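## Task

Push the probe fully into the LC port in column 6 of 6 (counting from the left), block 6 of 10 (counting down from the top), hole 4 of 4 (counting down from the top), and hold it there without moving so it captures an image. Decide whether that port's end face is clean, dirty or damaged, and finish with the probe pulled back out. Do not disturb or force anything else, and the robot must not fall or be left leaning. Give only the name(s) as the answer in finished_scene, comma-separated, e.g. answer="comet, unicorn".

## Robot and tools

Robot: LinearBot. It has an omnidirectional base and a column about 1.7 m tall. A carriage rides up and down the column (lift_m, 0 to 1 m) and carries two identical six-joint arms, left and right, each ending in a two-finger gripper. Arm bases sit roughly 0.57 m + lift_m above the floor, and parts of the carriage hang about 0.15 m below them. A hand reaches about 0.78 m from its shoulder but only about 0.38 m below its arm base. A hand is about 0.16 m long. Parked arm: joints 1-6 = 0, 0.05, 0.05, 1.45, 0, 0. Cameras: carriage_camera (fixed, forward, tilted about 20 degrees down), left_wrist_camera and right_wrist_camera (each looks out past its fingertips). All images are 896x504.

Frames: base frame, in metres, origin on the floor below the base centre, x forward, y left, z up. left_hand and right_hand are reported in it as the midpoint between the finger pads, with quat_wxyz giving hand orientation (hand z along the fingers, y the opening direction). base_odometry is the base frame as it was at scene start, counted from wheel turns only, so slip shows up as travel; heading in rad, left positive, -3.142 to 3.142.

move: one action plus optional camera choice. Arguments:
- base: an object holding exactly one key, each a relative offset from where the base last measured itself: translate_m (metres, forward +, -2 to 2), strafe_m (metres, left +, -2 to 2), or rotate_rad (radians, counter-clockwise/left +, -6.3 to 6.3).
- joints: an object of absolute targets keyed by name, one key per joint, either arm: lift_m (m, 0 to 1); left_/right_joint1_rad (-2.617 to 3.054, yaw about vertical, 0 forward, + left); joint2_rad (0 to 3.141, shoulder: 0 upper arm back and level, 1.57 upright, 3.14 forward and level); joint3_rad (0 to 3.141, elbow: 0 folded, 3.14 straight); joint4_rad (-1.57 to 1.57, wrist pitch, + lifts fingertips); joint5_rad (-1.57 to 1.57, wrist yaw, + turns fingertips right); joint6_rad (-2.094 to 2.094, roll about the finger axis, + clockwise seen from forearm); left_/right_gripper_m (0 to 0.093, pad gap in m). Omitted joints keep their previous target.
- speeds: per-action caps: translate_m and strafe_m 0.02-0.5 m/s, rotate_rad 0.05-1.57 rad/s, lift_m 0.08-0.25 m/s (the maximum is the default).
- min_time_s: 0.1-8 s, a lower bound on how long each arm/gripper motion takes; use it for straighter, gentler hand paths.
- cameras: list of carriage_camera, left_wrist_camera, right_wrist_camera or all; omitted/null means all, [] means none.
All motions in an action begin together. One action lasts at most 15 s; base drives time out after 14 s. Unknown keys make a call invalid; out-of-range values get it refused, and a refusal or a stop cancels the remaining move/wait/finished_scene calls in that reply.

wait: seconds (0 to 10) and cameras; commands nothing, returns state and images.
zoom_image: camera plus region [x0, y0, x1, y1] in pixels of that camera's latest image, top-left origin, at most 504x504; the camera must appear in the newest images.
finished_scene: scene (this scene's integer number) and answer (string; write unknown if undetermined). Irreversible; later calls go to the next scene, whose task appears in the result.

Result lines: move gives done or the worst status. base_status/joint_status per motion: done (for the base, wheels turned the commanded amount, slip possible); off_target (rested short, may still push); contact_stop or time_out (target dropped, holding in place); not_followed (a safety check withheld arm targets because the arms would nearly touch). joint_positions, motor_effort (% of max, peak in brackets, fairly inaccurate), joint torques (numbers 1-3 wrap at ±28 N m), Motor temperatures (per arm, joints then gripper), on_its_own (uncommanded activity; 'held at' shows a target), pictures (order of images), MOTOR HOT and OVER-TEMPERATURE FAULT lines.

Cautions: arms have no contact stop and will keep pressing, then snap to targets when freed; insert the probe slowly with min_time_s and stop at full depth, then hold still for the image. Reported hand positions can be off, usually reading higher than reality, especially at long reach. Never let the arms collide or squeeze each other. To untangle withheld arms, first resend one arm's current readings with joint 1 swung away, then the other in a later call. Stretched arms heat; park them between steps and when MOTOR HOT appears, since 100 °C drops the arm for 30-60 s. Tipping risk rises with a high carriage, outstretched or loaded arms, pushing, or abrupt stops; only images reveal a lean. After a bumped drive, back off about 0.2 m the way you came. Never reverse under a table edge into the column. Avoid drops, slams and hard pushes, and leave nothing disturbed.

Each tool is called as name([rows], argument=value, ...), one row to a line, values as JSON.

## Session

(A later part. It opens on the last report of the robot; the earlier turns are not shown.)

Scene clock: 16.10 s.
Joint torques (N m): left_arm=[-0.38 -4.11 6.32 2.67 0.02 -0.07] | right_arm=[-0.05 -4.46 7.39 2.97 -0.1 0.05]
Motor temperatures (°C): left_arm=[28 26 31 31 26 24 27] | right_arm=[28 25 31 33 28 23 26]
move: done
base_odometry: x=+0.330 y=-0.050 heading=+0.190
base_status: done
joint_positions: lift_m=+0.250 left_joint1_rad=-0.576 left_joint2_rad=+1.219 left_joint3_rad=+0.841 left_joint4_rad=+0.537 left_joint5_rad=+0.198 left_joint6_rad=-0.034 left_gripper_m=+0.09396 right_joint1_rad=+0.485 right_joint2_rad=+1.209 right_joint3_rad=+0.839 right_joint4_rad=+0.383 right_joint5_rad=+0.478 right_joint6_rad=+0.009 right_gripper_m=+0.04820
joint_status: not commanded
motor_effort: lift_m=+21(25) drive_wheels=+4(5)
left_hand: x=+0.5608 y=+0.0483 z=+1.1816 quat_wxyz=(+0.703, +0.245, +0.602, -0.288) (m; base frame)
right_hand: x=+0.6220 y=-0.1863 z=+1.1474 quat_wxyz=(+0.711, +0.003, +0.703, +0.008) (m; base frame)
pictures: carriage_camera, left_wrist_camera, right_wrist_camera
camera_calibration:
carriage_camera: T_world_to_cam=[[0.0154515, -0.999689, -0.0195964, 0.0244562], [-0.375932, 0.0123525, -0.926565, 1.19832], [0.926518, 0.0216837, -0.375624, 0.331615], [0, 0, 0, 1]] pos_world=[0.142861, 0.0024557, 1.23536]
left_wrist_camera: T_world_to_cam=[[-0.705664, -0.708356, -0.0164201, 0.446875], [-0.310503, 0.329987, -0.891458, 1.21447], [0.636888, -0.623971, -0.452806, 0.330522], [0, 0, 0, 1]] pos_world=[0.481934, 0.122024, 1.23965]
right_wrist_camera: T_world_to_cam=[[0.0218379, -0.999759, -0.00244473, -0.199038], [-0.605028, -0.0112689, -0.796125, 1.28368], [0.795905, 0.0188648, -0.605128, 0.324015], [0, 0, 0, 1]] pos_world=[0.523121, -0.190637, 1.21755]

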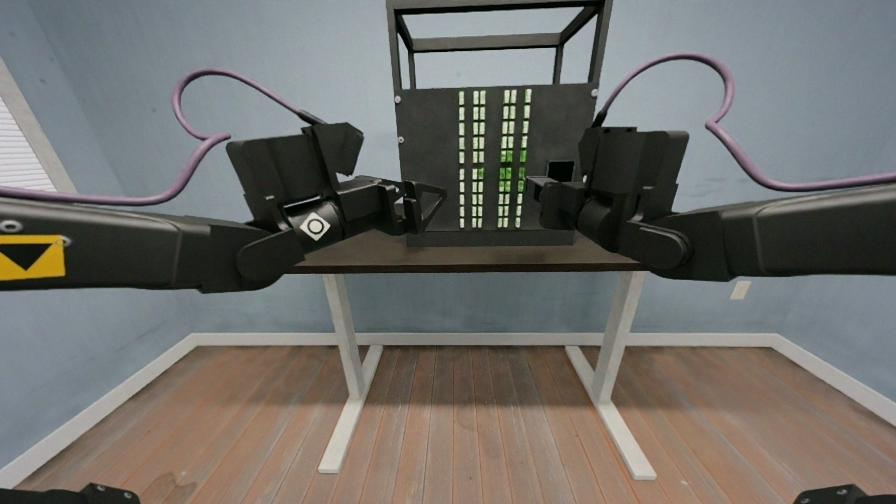

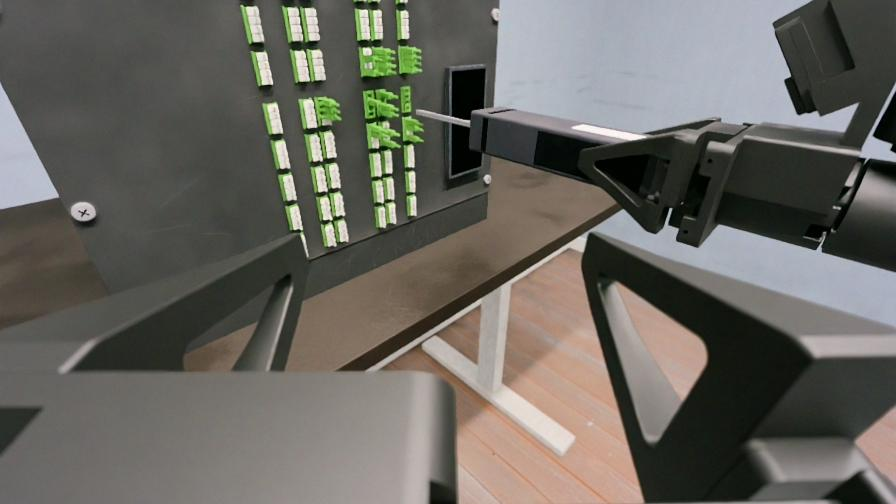

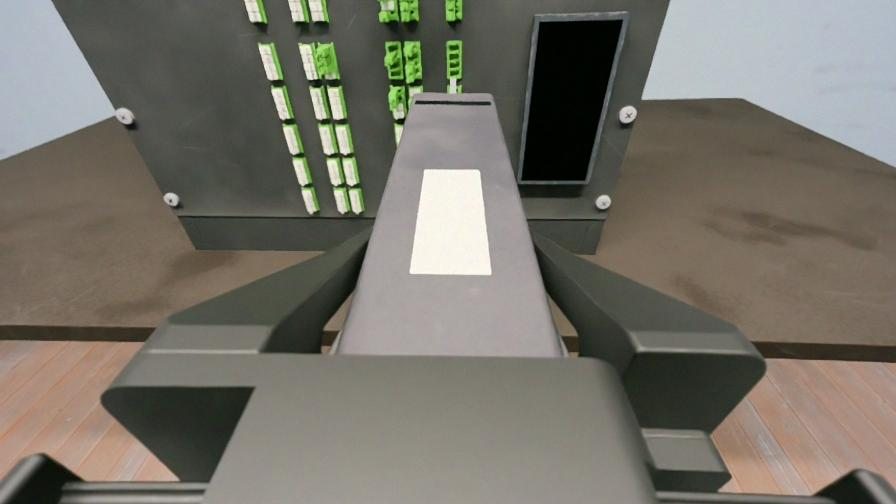

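move(joints={"lift_m": 0.2525}, cameras=[])

move(base={"translate_m": 0.01}, speeds={"translate_m": 0.02})

zoom_image(camera="left_wrist_camera", region=[380, 80, 450, 150])

zoom_image(camera="right_wrist_camera", region=[430, 50, 480, 100])

zoom_image(camera="carriage_camera", region=[500, 155, 540, 195])

Scene clock: 17.50 s.
Joint torques (N m): left_arm=[-0.35 -4.05 6.24 2.63 0.02 -0.07] | right_arm=[-0.02 -4.57 7.38 2.94 -0.09 0.05]
Motor temperatures (°C): left_arm=[28 26 31 31 26 24 27] | right_arm=[28 25 32 33 28 23 26]
move: done
base_odometry: x=+0.330 y=-0.050 heading=+0.190
base_status: not commanded
joint_positions: lift_m=+0.252 left_joint1_rad=-0.576 left_joint2_rad=+1.219 left_joint3_rad=+0.841 left_joint4_rad=+0.539 left_joint5_rad=+0.198 left_joint6_rad=-0.034 left_gripper_m=+0.09396 right_joint1_rad=+0.485 right_joint2_rad=+1.209 right_joint3_rad=+0.839 right_joint4_rad=+0.387 right_joint5_rad=+0.478 right_joint6_rad=+0.009 right_gripper_m=+0.04820
joint_status: all done
motor_effort: lift_m=+26(28) drive_wheels=+4(4)
left_hand: x=+0.5608 y=+0.0483 z=+1.1843 quat_wxyz=(+0.704, +0.245, +0.601, -0.289) (m; base frame)
right_hand: x=+0.6221 y=-0.1862 z=+1.1502 quat_wxyz=(+0.712, +0.003, +0.702, +0.009) (m; base frame)
pictures: none
No camera images: "cameras" was empty.

Scene clock: 18.40 s.
Joint torques (N m): left_arm=[-0.34 -4.08 6.22 2.64 0.03 -0.06] | right_arm=[-0.06 -4.44 7.5 2.91 -0.07 0.05]
Motor temperatures (°C): left_arm=[28 26 31 31 26 24 27] | right_arm=[28 25 32 34 28 23 26]
move: done
base_odometry: x=+0.340 y=-0.048 heading=+0.190
base_status: done
joint_positions: lift_m=+0.252 left_joint1_rad=-0.576 left_joint2_rad=+1.219 left_joint3_rad=+0.841 left_joint4_rad=+0.539 left_joint5_rad=+0.198 left_joint6_rad=-0.034 left_gripper_m=+0.09396 right_joint1_rad=+0.485 right_joint2_rad=+1.211 right_joint3_rad=+0.839 right_joint4_rad=+0.387 right_joint5_rad=+0.478 right_joint6_rad=+0.009 right_gripper_m=+0.04820
joint_status: not commanded
motor_effort: lift_m=+23(28) drive_wheels=+4(7)
left_hand: x=+0.5608 y=+0.0483 z=+1.1843 quat_wxyz=(+0.704, +0.245, +0.601, -0.289) (m; base frame)
right_hand: x=+0.6223 y=-0.1861 z=+1.1499 quat_wxyz=(+0.712, +0.003, +0.702, +0.009) (m; base frame)
pictures: carriage_camera, left_wrist_camera, right_wrist_camera
camera_calibration:
carriage_camera: T_world_to_cam=[[0.0154515, -0.999689, -0.0195964, 0.0244993], [-0.375932, 0.0123525, -0.926565, 1.20036], [0.926518, 0.0216837, -0.375624, 0.332441], [0, 0, 0, 1]] pos_world=[0.142861, 0.0024557, 1.23756]
left_wrist_camera: T_world_to_cam=[[-0.705591, -0.708417, -0.0169223, 0.447512], [-0.308794, 0.328881, -0.892459, 1.21704], [0.637799, -0.624486, -0.450811, 0.329001], [0, 0, 0, 1]] pos_world=[0.481739, 0.122221, 1.24205]
right_wrist_camera: T_world_to_cam=[[0.0218037, -0.999756, -0.00361109, -0.197488], [-0.603117, -0.0102725, -0.797587, 1.28647], [0.797355, 0.0195683, -0.603194, 0.322269], [0, 0, 0, 1]] pos_world=[0.523233, -0.190531, 1.21974]

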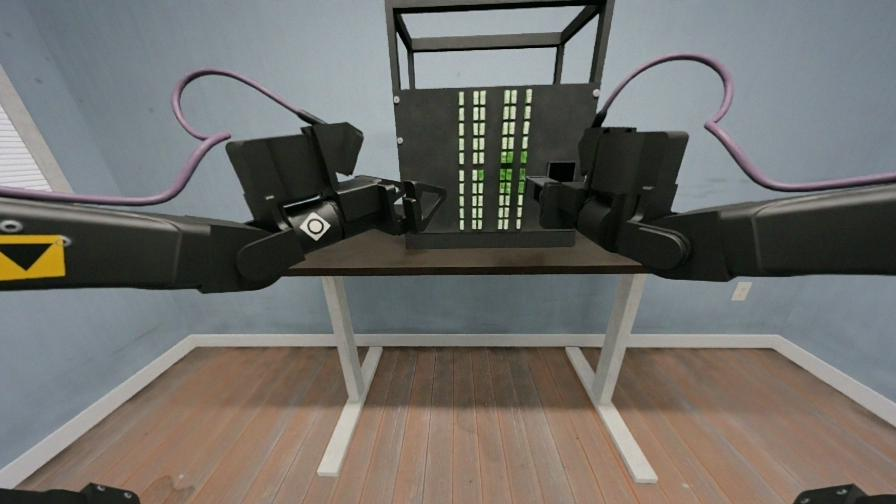

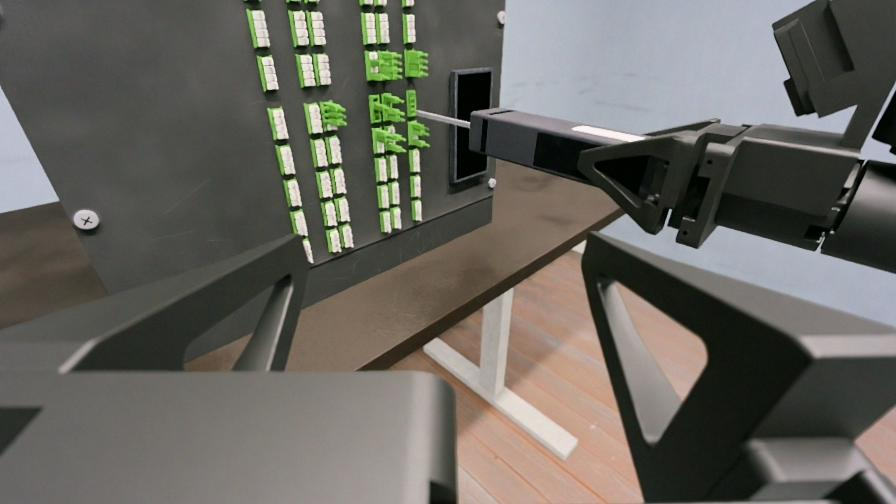

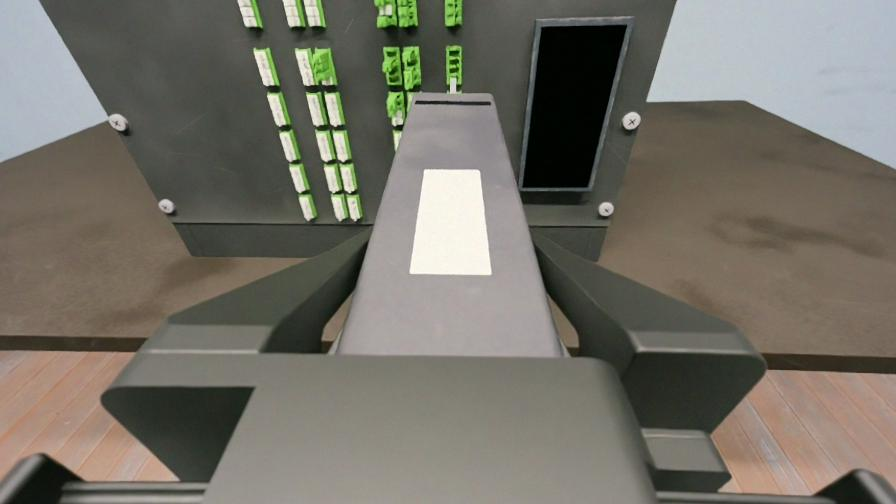

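Scaled by 7.200 from the camera's 896x504 image, which has a finer 1280x720 frame.

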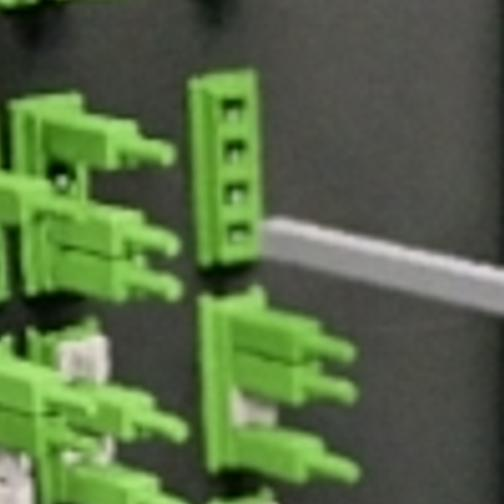

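Scaled by 10.080 from the camera's 896x504 image, which has a finer 1280x720 frame.

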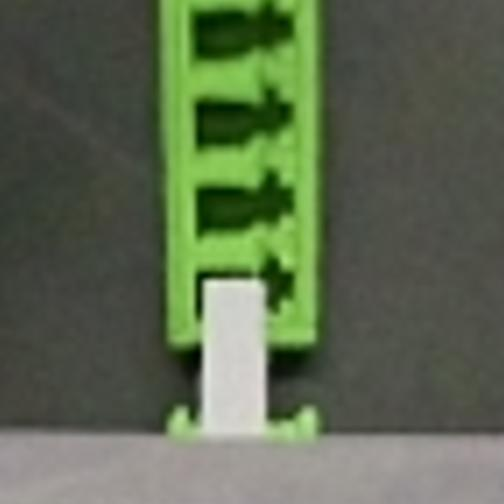

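Scaled by 12.600 from the camera's 896x504 image, which has a finer 1280x720 frame.

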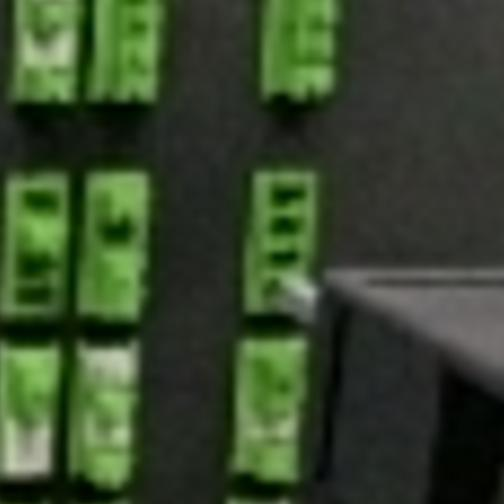

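move(base={"strafe_m": 0.001}, joints={"lift_m": 0.2518}, speeds={"strafe_m": 0.02}, cameras=[])

move(base={"translate_m": 0.005}, speeds={"translate_m": 0.02})

zoom_image(camera="left_wrist_camera", region=[390, 90, 440, 140])

zoom_image(camera="right_wrist_camera", region=[430, 50, 480, 100])

Scene clock: 19.73 s.
Joint torques (N m): left_arm=[-0.36 -4.11 6.28 2.65 0.03 -0.06] | right_arm=[-0.06 -4.75 7.58 2.92 -0.12 0.05]
Motor temperatures (°C): left_arm=[28 26 31 32 26 24 27] | right_arm=[28 25 32 34 28 23 26]
move: done
base_odometry: x=+0.340 y=-0.047 heading=+0.190
base_status: done
joint_positions: lift_m=+0.252 left_joint1_rad=-0.576 left_joint2_rad=+1.219 left_joint3_rad=+0.841 left_joint4_rad=+0.539 left_joint5_rad=+0.198 left_joint6_rad=-0.034 left_gripper_m=+0.09396 right_joint1_rad=+0.485 right_joint2_rad=+1.211 right_joint3_rad=+0.839 right_joint4_rad=+0.387 right_joint5_rad=+0.476 right_joint6_rad=+0.009 right_gripper_m=+0.04820
joint_status: all done
motor_effort: lift_m=+18(22) drive_wheels=-1(5)
left_hand: x=+0.5608 y=+0.0484 z=+1.1839 quat_wxyz=(+0.704, +0.245, +0.601, -0.288) (m; base frame)
right_hand: x=+0.6222 y=-0.1858 z=+1.1496 quat_wxyz=(+0.712, +0.003, +0.702, +0.009) (m; base frame)
pictures: none
No camera images: "cameras" was empty.

Scene clock: 20.37 s.
Joint torques (N m): left_arm=[-0.36 -4.11 6.28 2.66 0.03 -0.07] | right_arm=[-0.08 -4.62 7.38 2.92 -0.08 0.05]
Motor temperatures (°C): left_arm=[28 26 32 32 26 24 27] | right_arm=[28 25 32 35 28 23 26]
move: done
base_odometry: x=+0.344 y=-0.047 heading=+0.189
base_status: done
joint_positions: lift_m=+0.252 left_joint1_rad=-0.576 left_joint2_rad=+1.219 left_joint3_rad=+0.841 left_joint4_rad=+0.539 left_joint5_rad=+0.198 left_joint6_rad=-0.034 left_gripper_m=+0.09396 right_joint1_rad=+0.485 right_joint2_rad=+1.211 right_joint3_rad=+0.839 right_joint4_rad=+0.387 right_joint5_rad=+0.476 right_joint6_rad=+0.009 right_gripper_m=+0.04820
joint_status: not commanded
motor_effort: lift_m=+22(23) drive_wheels=-2(7)
left_hand: x=+0.5608 y=+0.0484 z=+1.1839 quat_wxyz=(+0.704, +0.245, +0.601, -0.288) (m; base frame)
right_hand: x=+0.6224 y=-0.1856 z=+1.1492 quat_wxyz=(+0.712, +0.002, +0.703, +0.009) (m; base frame)
pictures: carriage_camera, left_wrist_camera, right_wrist_camera
camera_calibration:
carriage_camera: T_world_to_cam=[[0.0154515, -0.999689, -0.0195964, 0.0244915], [-0.375932, 0.0123525, -0.926565, 1.19999], [0.926518, 0.0216837, -0.375624, 0.332291], [0, 0, 0, 1]] pos_world=[0.142861, 0.0024557, 1.23716]
left_wrist_camera: T_world_to_cam=[[-0.705395, -0.708614, -0.0168315, 0.447324], [-0.309232, 0.329021, -0.892256, 1.21671], [0.637803, -0.624188, -0.451216, 0.329331], [0, 0, 0, 1]] pos_world=[0.481739, 0.122221, 1.24175]
right_wrist_camera: T_world_to_cam=[[0.0236606, -0.999715, -0.00315485, -0.198716], [-0.603914, -0.011778, -0.796963, 1.2855], [0.796698, 0.0207619, -0.60402, 0.323462], [0, 0, 0, 1]] pos_world=[0.523332, -0.190235, 1.21925]

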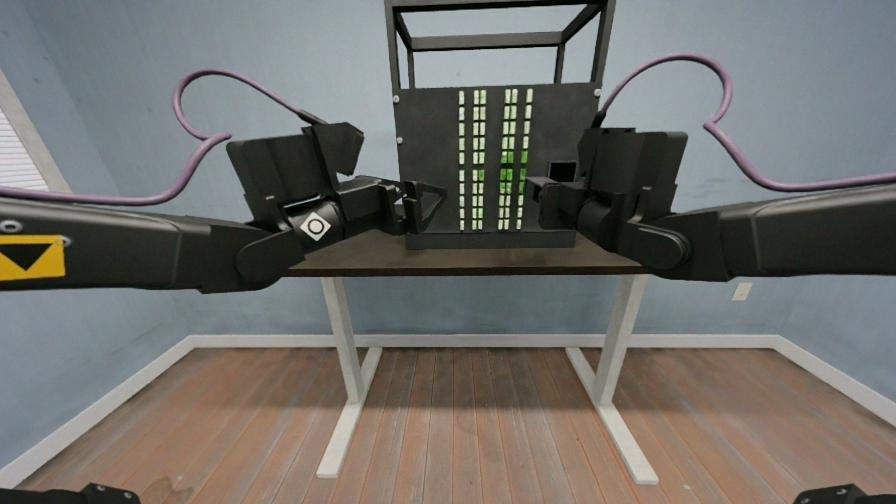

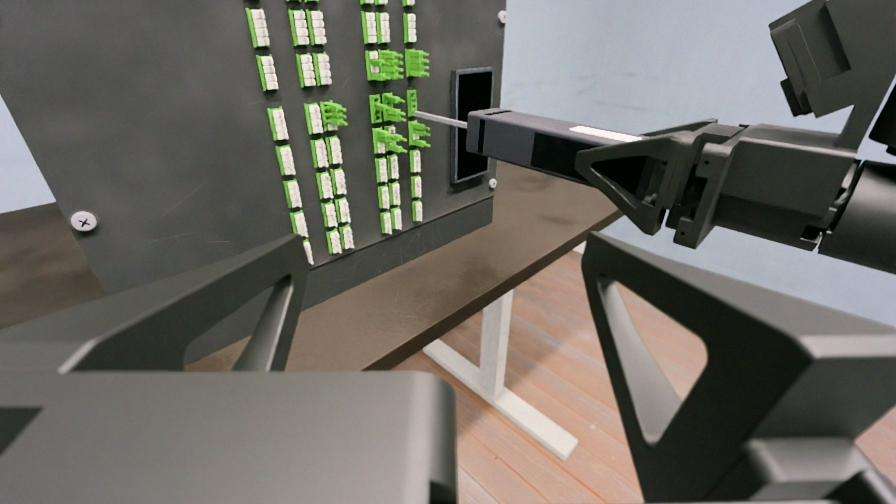

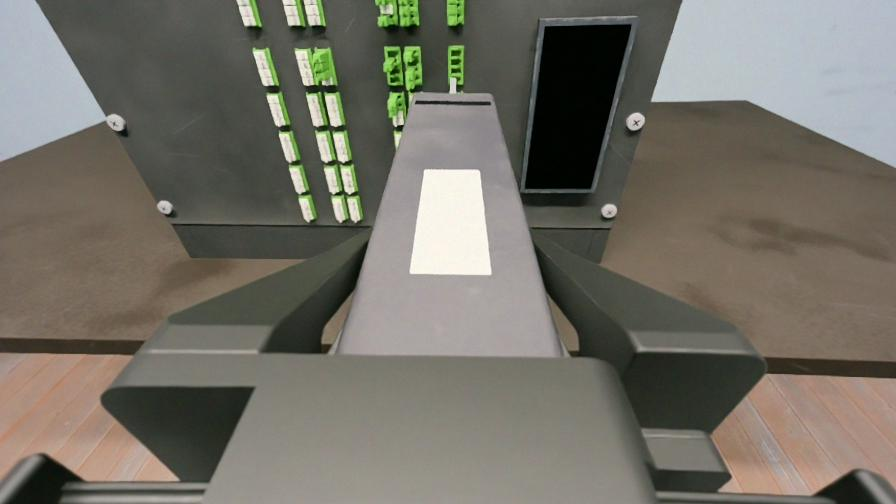

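Scaled by 10.080 from the camera's 896x504 image, which has a finer 1280x720 frame.

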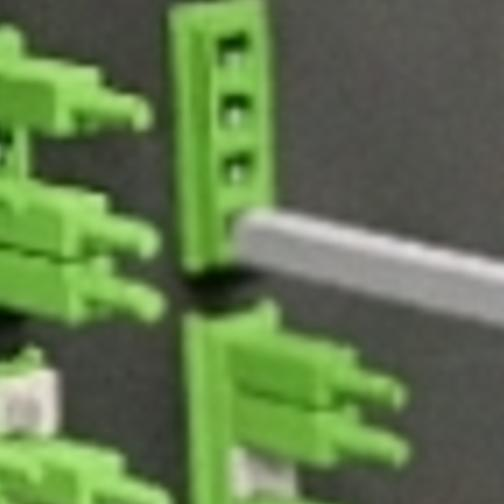

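Scaled by 10.080 from the camera's 896x504 image, which has a finer 1280x720 frame.

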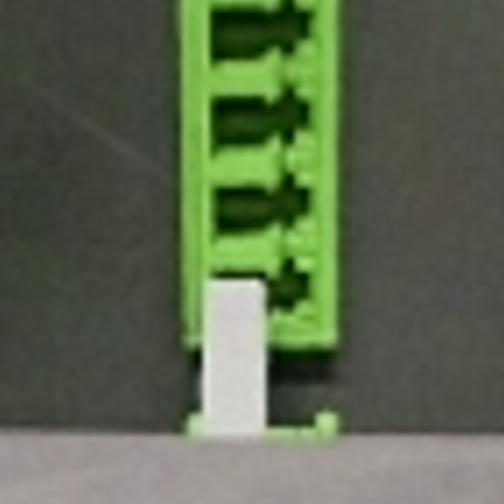

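move(base={"strafe_m": -0.0008}, speeds={"strafe_m": 0.02})

zoom_image(camera="left_wrist_camera", region=[400, 85, 430, 120])

zoom_image(camera="right_wrist_camera", region=[440, 65, 470, 95])

zoom_image(camera="carriage_camera", region=[510, 165, 535, 190])

Scene clock: 21.40 s.
Joint torques (N m): left_arm=[-0.35 -4.05 6.26 2.65 0.04 -0.06] | right_arm=[-0.25 -4.67 7.49 2.93 -0.07 0.05]
Motor temperatures (°C): left_arm=[28 26 32 32 26 24 27] | right_arm=[28 25 33 35 28 23 26]
move: done
base_odometry: x=+0.345 y=-0.047 heading=+0.189
base_status: done
joint_positions: lift_m=+0.252 left_joint1_rad=-0.576 left_joint2_rad=+1.219 left_joint3_rad=+0.841 left_joint4_rad=+0.539 left_joint5_rad=+0.198 left_joint6_rad=-0.034 left_gripper_m=+0.09396 right_joint1_rad=+0.485 right_joint2_rad=+1.211 right_joint3_rad=+0.839 right_joint4_rad=+0.387 right_joint5_rad=+0.476 right_joint6_rad=+0.009 right_gripper_m=+0.04820
joint_status: not commanded
motor_effort: lift_m=+19(24) drive_wheels=+3(4)
left_hand: x=+0.5608 y=+0.0484 z=+1.1839 quat_wxyz=(+0.704, +0.245, +0.601, -0.288) (m; base frame)
right_hand: x=+0.6224 y=-0.1856 z=+1.1492 quat_wxyz=(+0.712, +0.002, +0.703, +0.009) (m; base frame)
pictures: carriage_camera, left_wrist_camera, right_wrist_camera
camera_calibration:
carriage_camera: T_world_to_cam=[[0.0154515, -0.999689, -0.0195964, 0.0244915], [-0.375932, 0.0123525, -0.926565, 1.19999], [0.926518, 0.0216837, -0.375624, 0.332291], [0, 0, 0, 1]] pos_world=[0.142861, 0.0024557, 1.23716]
left_wrist_camera: T_world_to_cam=[[-0.705395, -0.708614, -0.0168315, 0.447324], [-0.309232, 0.329021, -0.892256, 1.21671], [0.637803, -0.624188, -0.451216, 0.329331], [0, 0, 0, 1]] pos_world=[0.481739, 0.122221, 1.24175]
right_wrist_camera: T_world_to_cam=[[0.0236606, -0.999715, -0.00315485, -0.198716], [-0.603914, -0.011778, -0.796963, 1.2855], [0.796698, 0.0207619, -0.60402, 0.323462], [0, 0, 0, 1]] pos_world=[0.523332, -0.190235, 1.21925]

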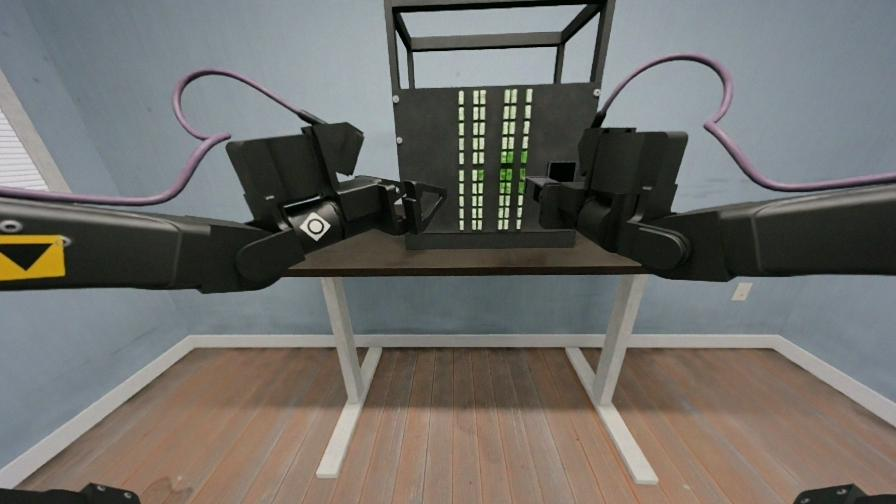

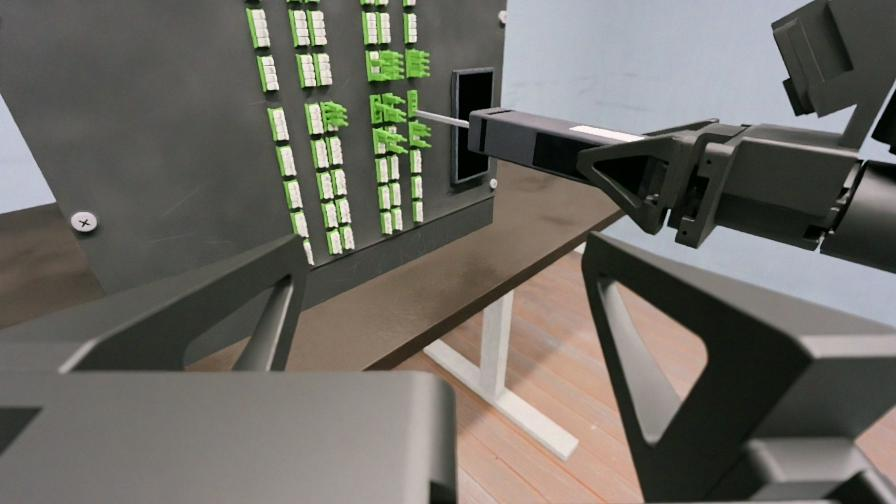

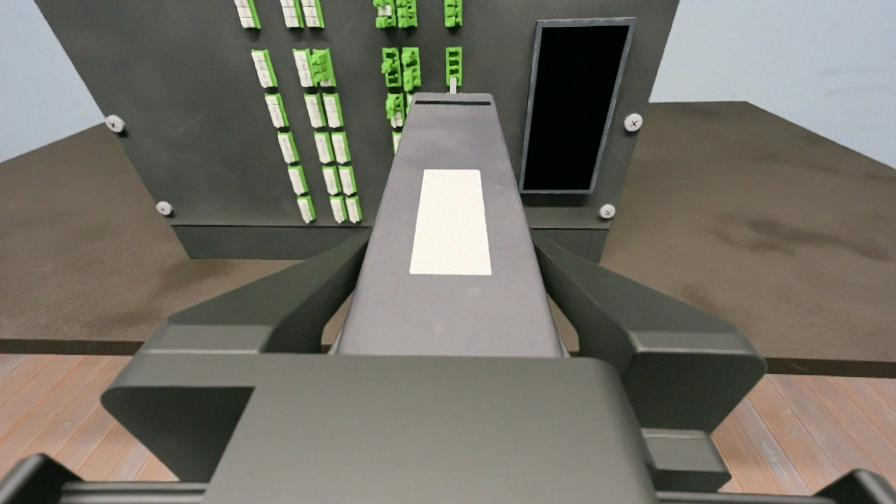

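Scaled by 14.400 from the camera's 896x504 image, which has a finer 1280x720 frame.

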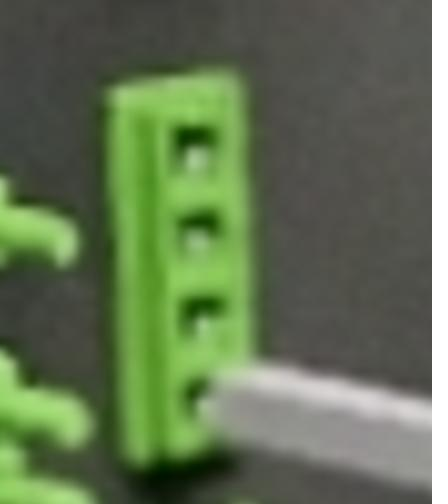

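Scaled by 16.800 from the camera's 896x504 image, which has a finer 1280x720 frame.

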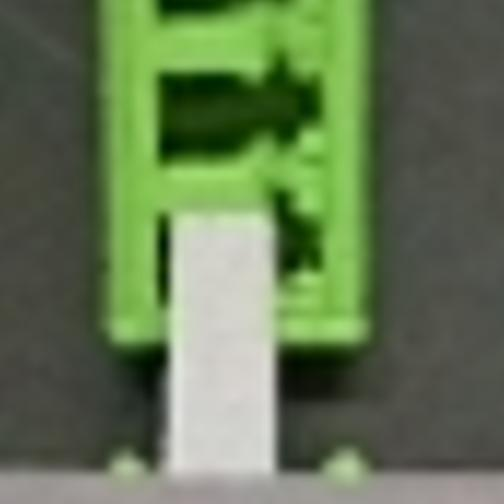

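Scaled by 20.160 from the camera's 896x504 image, which has a finer 1280x720 frame.

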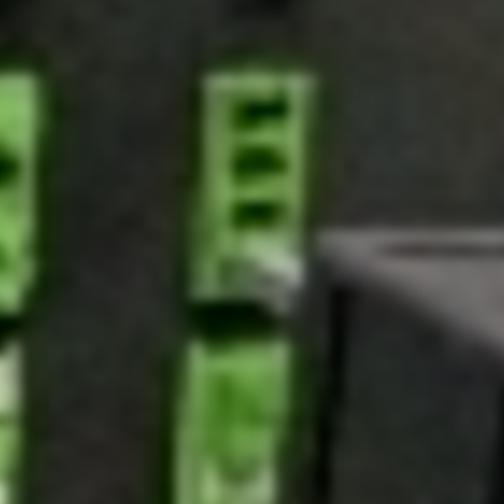

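move(base={"strafe_m": 0.0006}, speeds={"strafe_m": 0.02}, cameras=[])

move(base={"translate_m": 0.002}, speeds={"translate_m": 0.02})

zoom_image(camera="left_wrist_camera", region=[400, 85, 430, 120])

zoom_image(camera="right_wrist_camera", region=[440, 65, 470, 95])

Scene clock: 22.60 s.
Joint torques (N m): left_arm=[-0.35 -4.12 6.3 2.65 0.03 -0.06] | right_arm=[-0.08 -4.6 7.47 2.94 -0.07 0.05]
Motor temperatures (°C): left_arm=[28 26 32 32 26 24 27] | right_arm=[28 25 33 35 28 23 26]
move: done
base_odometry: x=+0.344 y=-0.047 heading=+0.189
base_status: done
joint_positions: lift_m=+0.252 left_joint1_rad=-0.576 left_joint2_rad=+1.219 left_joint3_rad=+0.841 left_joint4_rad=+0.539 left_joint5_rad=+0.198 left_joint6_rad=-0.034 left_gripper_m=+0.09396 right_joint1_rad=+0.485 right_joint2_rad=+1.211 right_joint3_rad=+0.839 right_joint4_rad=+0.387 right_joint5_rad=+0.476 right_joint6_rad=+0.009 right_gripper_m=+0.04820
joint_status: not commanded
motor_effort: lift_m=+21(23) drive_wheels=-1(2)
left_hand: x=+0.5608 y=+0.0484 z=+1.1839 quat_wxyz=(+0.704, +0.245, +0.601, -0.288) (m; base frame)
right_hand: x=+0.6224 y=-0.1856 z=+1.1492 quat_wxyz=(+0.712, +0.002, +0.703, +0.009) (m; base frame)
pictures: none
No camera images: "cameras" was empty.

Scene clock: 23.20 s.
Joint torques (N m): left_arm=[-0.35 -4.11 6.28 2.67 0.02 -0.06] | right_arm=[-0.06 -4.64 7.65 2.93 -0.12 0.05]
Motor temperatures (°C): left_arm=[28 26 32 32 26 24 27] | right_arm=[28 25 33 36 28 23 26]
move: done
base_odometry: x=+0.346 y=-0.047 heading=+0.189
base_status: done
joint_positions: lift_m=+0.252 left_joint1_rad=-0.576 left_joint2_rad=+1.219 left_joint3_rad=+0.841 left_joint4_rad=+0.537 left_joint5_rad=+0.198 left_joint6_rad=-0.034 left_gripper_m=+0.09396 right_joint1_rad=+0.486 right_joint2_rad=+1.211 right_joint3_rad=+0.838 right_joint4_rad=+0.388 right_joint5_rad=+0.478 right_joint6_rad=+0.009 right_gripper_m=+0.04820
joint_status: not commanded
motor_effort: lift_m=+19(25) drive_wheels=+4(7)
left_hand: x=+0.5609 y=+0.0484 z=+1.1836 quat_wxyz=(+0.703, +0.245, +0.602, -0.288) (m; base frame)
right_hand: x=+0.6222 y=-0.1856 z=+1.1492 quat_wxyz=(+0.712, +0.003, +0.702, +0.009) (m; base frame)
pictures: carriage_camera, left_wrist_camera, right_wrist_camera
camera_calibration:
carriage_camera: T_world_to_cam=[[0.0154515, -0.999689, -0.0195964, 0.0244915], [-0.375932, 0.0123525, -0.926565, 1.19999], [0.926518, 0.0216837, -0.375624, 0.332291], [0, 0, 0, 1]] pos_world=[0.142861, 0.0024557, 1.23716]
left_wrist_camera: T_world_to_cam=[[-0.705365, -0.708651, -0.0165503, 0.446961], [-0.310137, 0.329525, -0.891756, 1.21635], [0.637398, -0.62388, -0.452214, 0.330514], [0, 0, 0, 1]] pos_world=[0.481837, 0.122122, 1.24155]
right_wrist_camera: T_world_to_cam=[[0.0229028, -0.999732, -0.00332677, -0.198008], [-0.603647, -0.0111762, -0.797173, 1.28553], [0.796923, 0.0202657, -0.603741, 0.323006], [0, 0, 0, 1]] pos_world=[0.523132, -0.190133, 1.21915]

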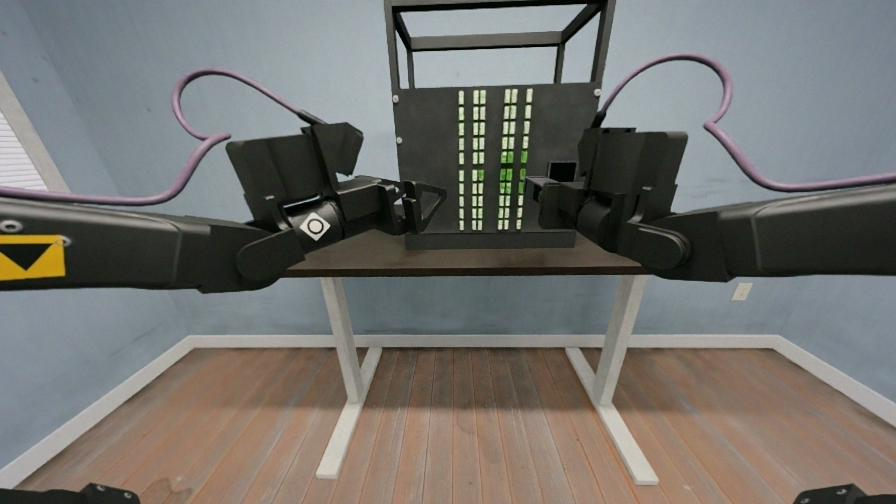

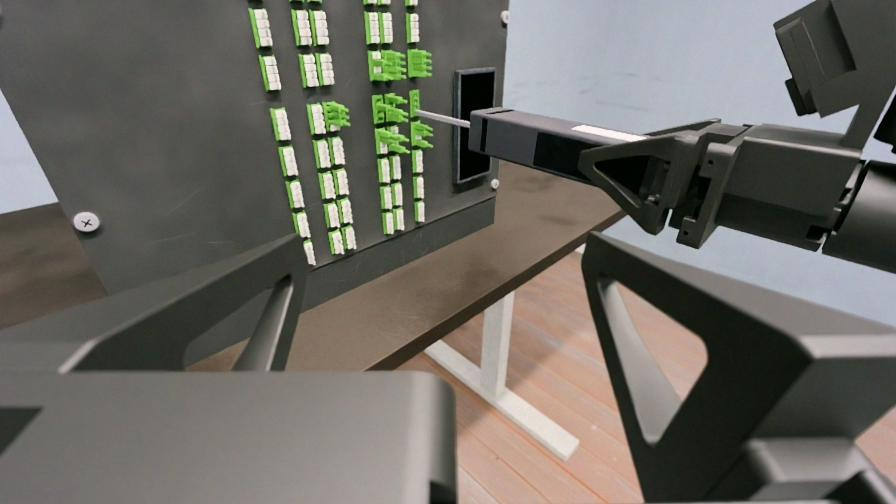

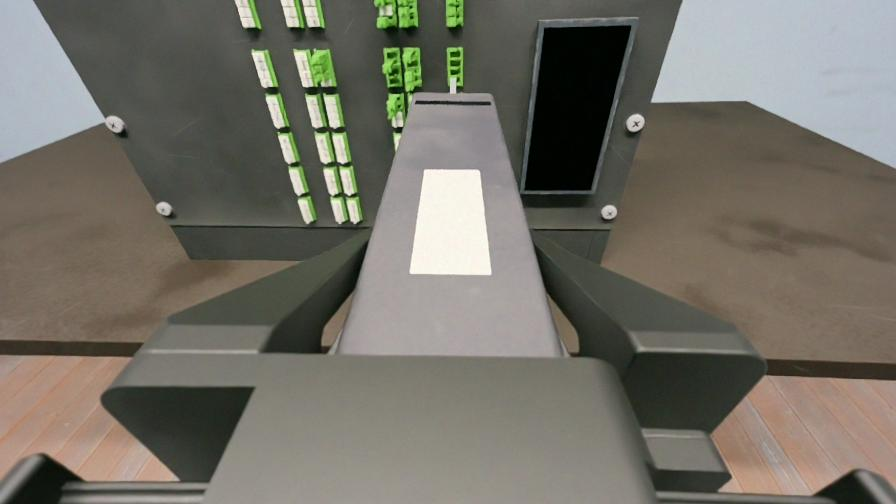

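Scaled by 14.400 from the camera's 896x504 image, which has a finer 1280x720 frame.

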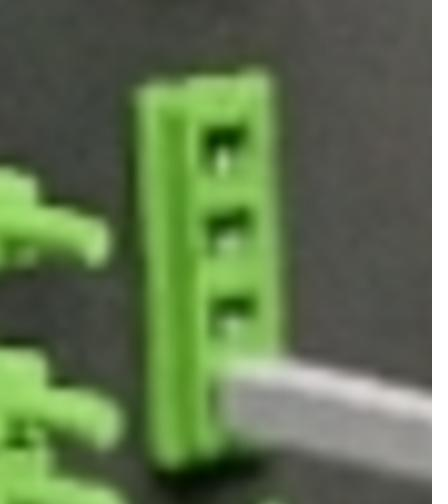

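Scaled by 16.800 from the camera's 896x504 image, which has a finer 1280x720 frame.

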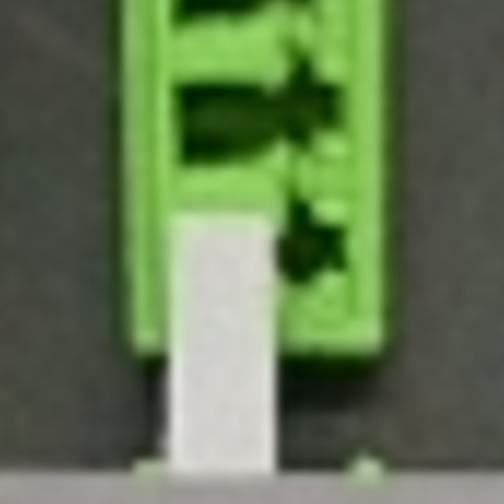

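move(base={"strafe_m": -0.0004}, speeds={"strafe_m": 0.02})

zoom_image(camera="left_wrist_camera", region=[400, 95, 430, 125])

zoom_image(camera="right_wrist_camera", region=[440, 65, 470, 95])

zoom_image(camera="carriage_camera", region=[510, 165, 535, 190])

Scene clock: 24.20 s.
Joint torques (N m): left_arm=[-0.36 -4.12 6.28 2.66 0.04 -0.06] | right_arm=[-0.16 -4.6 7.47 2.95 -0.11 0.05]
Motor temperatures (°C): left_arm=[28 26 32 33 26 24 27] | right_arm=[28 25 33 36 28 23 26]
move: done
base_odometry: x=+0.346 y=-0.047 heading=+0.189
base_status: done
joint_positions: lift_m=+0.252 left_joint1_rad=-0.576 left_joint2_rad=+1.219 left_joint3_rad=+0.841 left_joint4_rad=+0.537 left_joint5_rad=+0.198 left_joint6_rad=-0.034 left_gripper_m=+0.09396 right_joint1_rad=+0.486 right_joint2_rad=+1.211 right_joint3_rad=+0.838 right_joint4_rad=+0.388 right_joint5_rad=+0.478 right_joint6_rad=+0.009 right_gripper_m=+0.04820
joint_status: not commanded
motor_effort: lift_m=+20(25) drive_wheels=+3(4)
left_hand: x=+0.5609 y=+0.0484 z=+1.1836 quat_wxyz=(+0.703, +0.245, +0.602, -0.288) (m; base frame)
right_hand: x=+0.6222 y=-0.1856 z=+1.1492 quat_wxyz=(+0.712, +0.003, +0.702, +0.009) (m; base frame)
pictures: carriage_camera, left_wrist_camera, right_wrist_camera
camera_calibration:
carriage_camera: T_world_to_cam=[[0.0154515, -0.999689, -0.0195964, 0.0244915], [-0.375932, 0.0123525, -0.926565, 1.19999], [0.926518, 0.0216837, -0.375624, 0.332291], [0, 0, 0, 1]] pos_world=[0.142861, 0.0024557, 1.23716]
left_wrist_camera: T_world_to_cam=[[-0.705365, -0.708651, -0.0165503, 0.446961], [-0.310137, 0.329525, -0.891756, 1.21635], [0.637398, -0.62388, -0.452214, 0.330514], [0, 0, 0, 1]] pos_world=[0.481837, 0.122122, 1.24155]
right_wrist_camera: T_world_to_cam=[[0.0229028, -0.999732, -0.00332677, -0.198008], [-0.603647, -0.0111762, -0.797173, 1.28553], [0.796923, 0.0202657, -0.603741, 0.323006], [0, 0, 0, 1]] pos_world=[0.523132, -0.190133, 1.21915]

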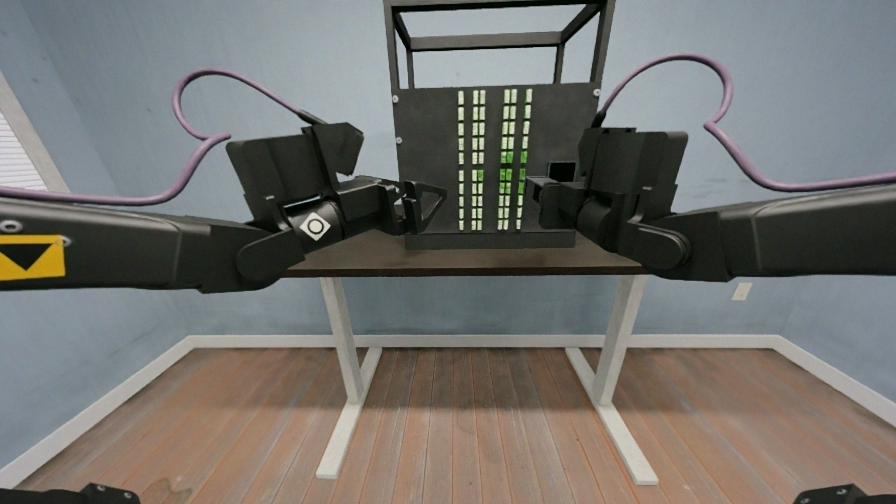

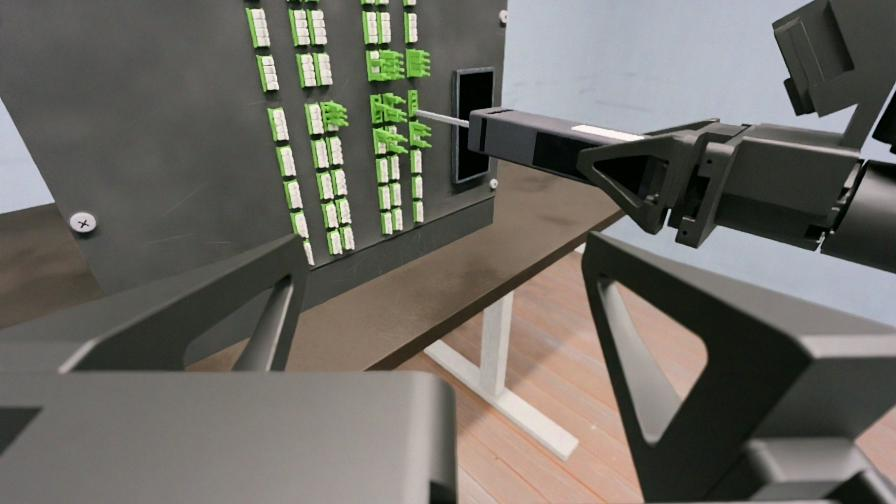

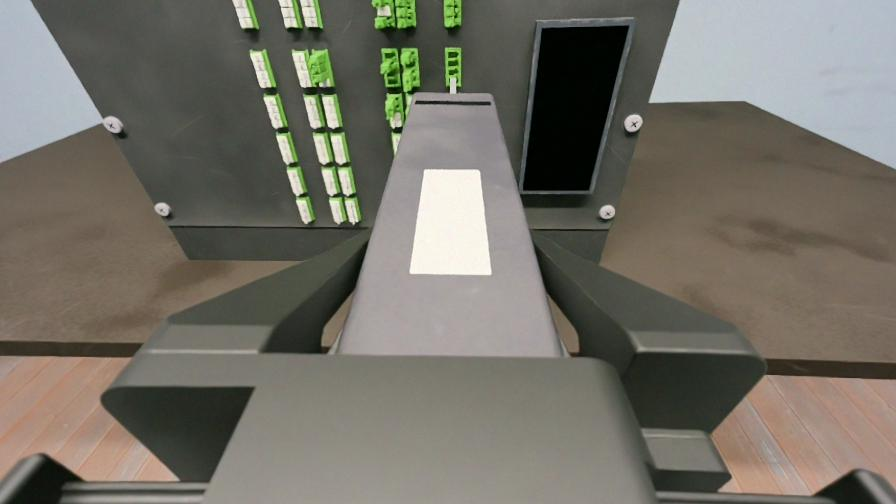

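Scaled by 16.800 from the camera's 896x504 image, which has a finer 1280x720 frame.

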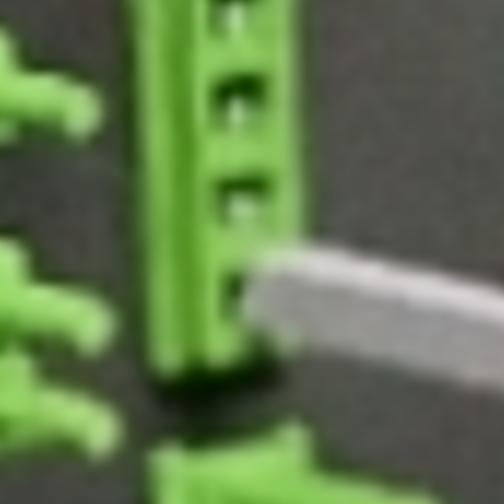

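Scaled by 16.800 from the camera's 896x504 image, which has a finer 1280x720 frame.

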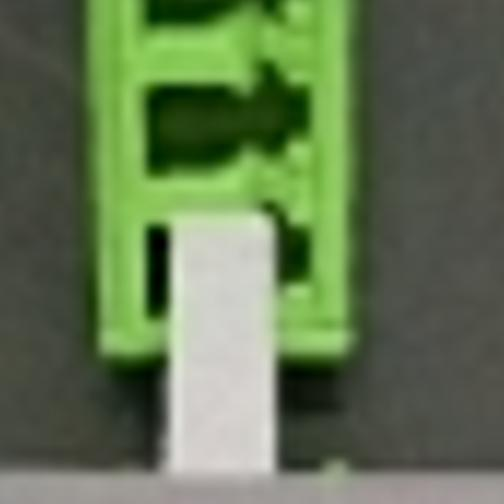

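Scaled by 20.160 from the camera's 896x504 image, which has a finer 1280x720 frame.

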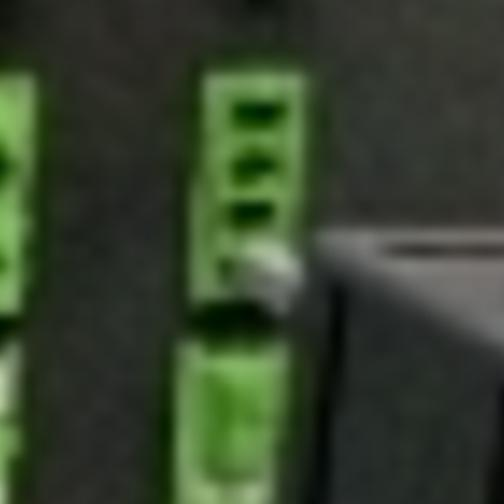

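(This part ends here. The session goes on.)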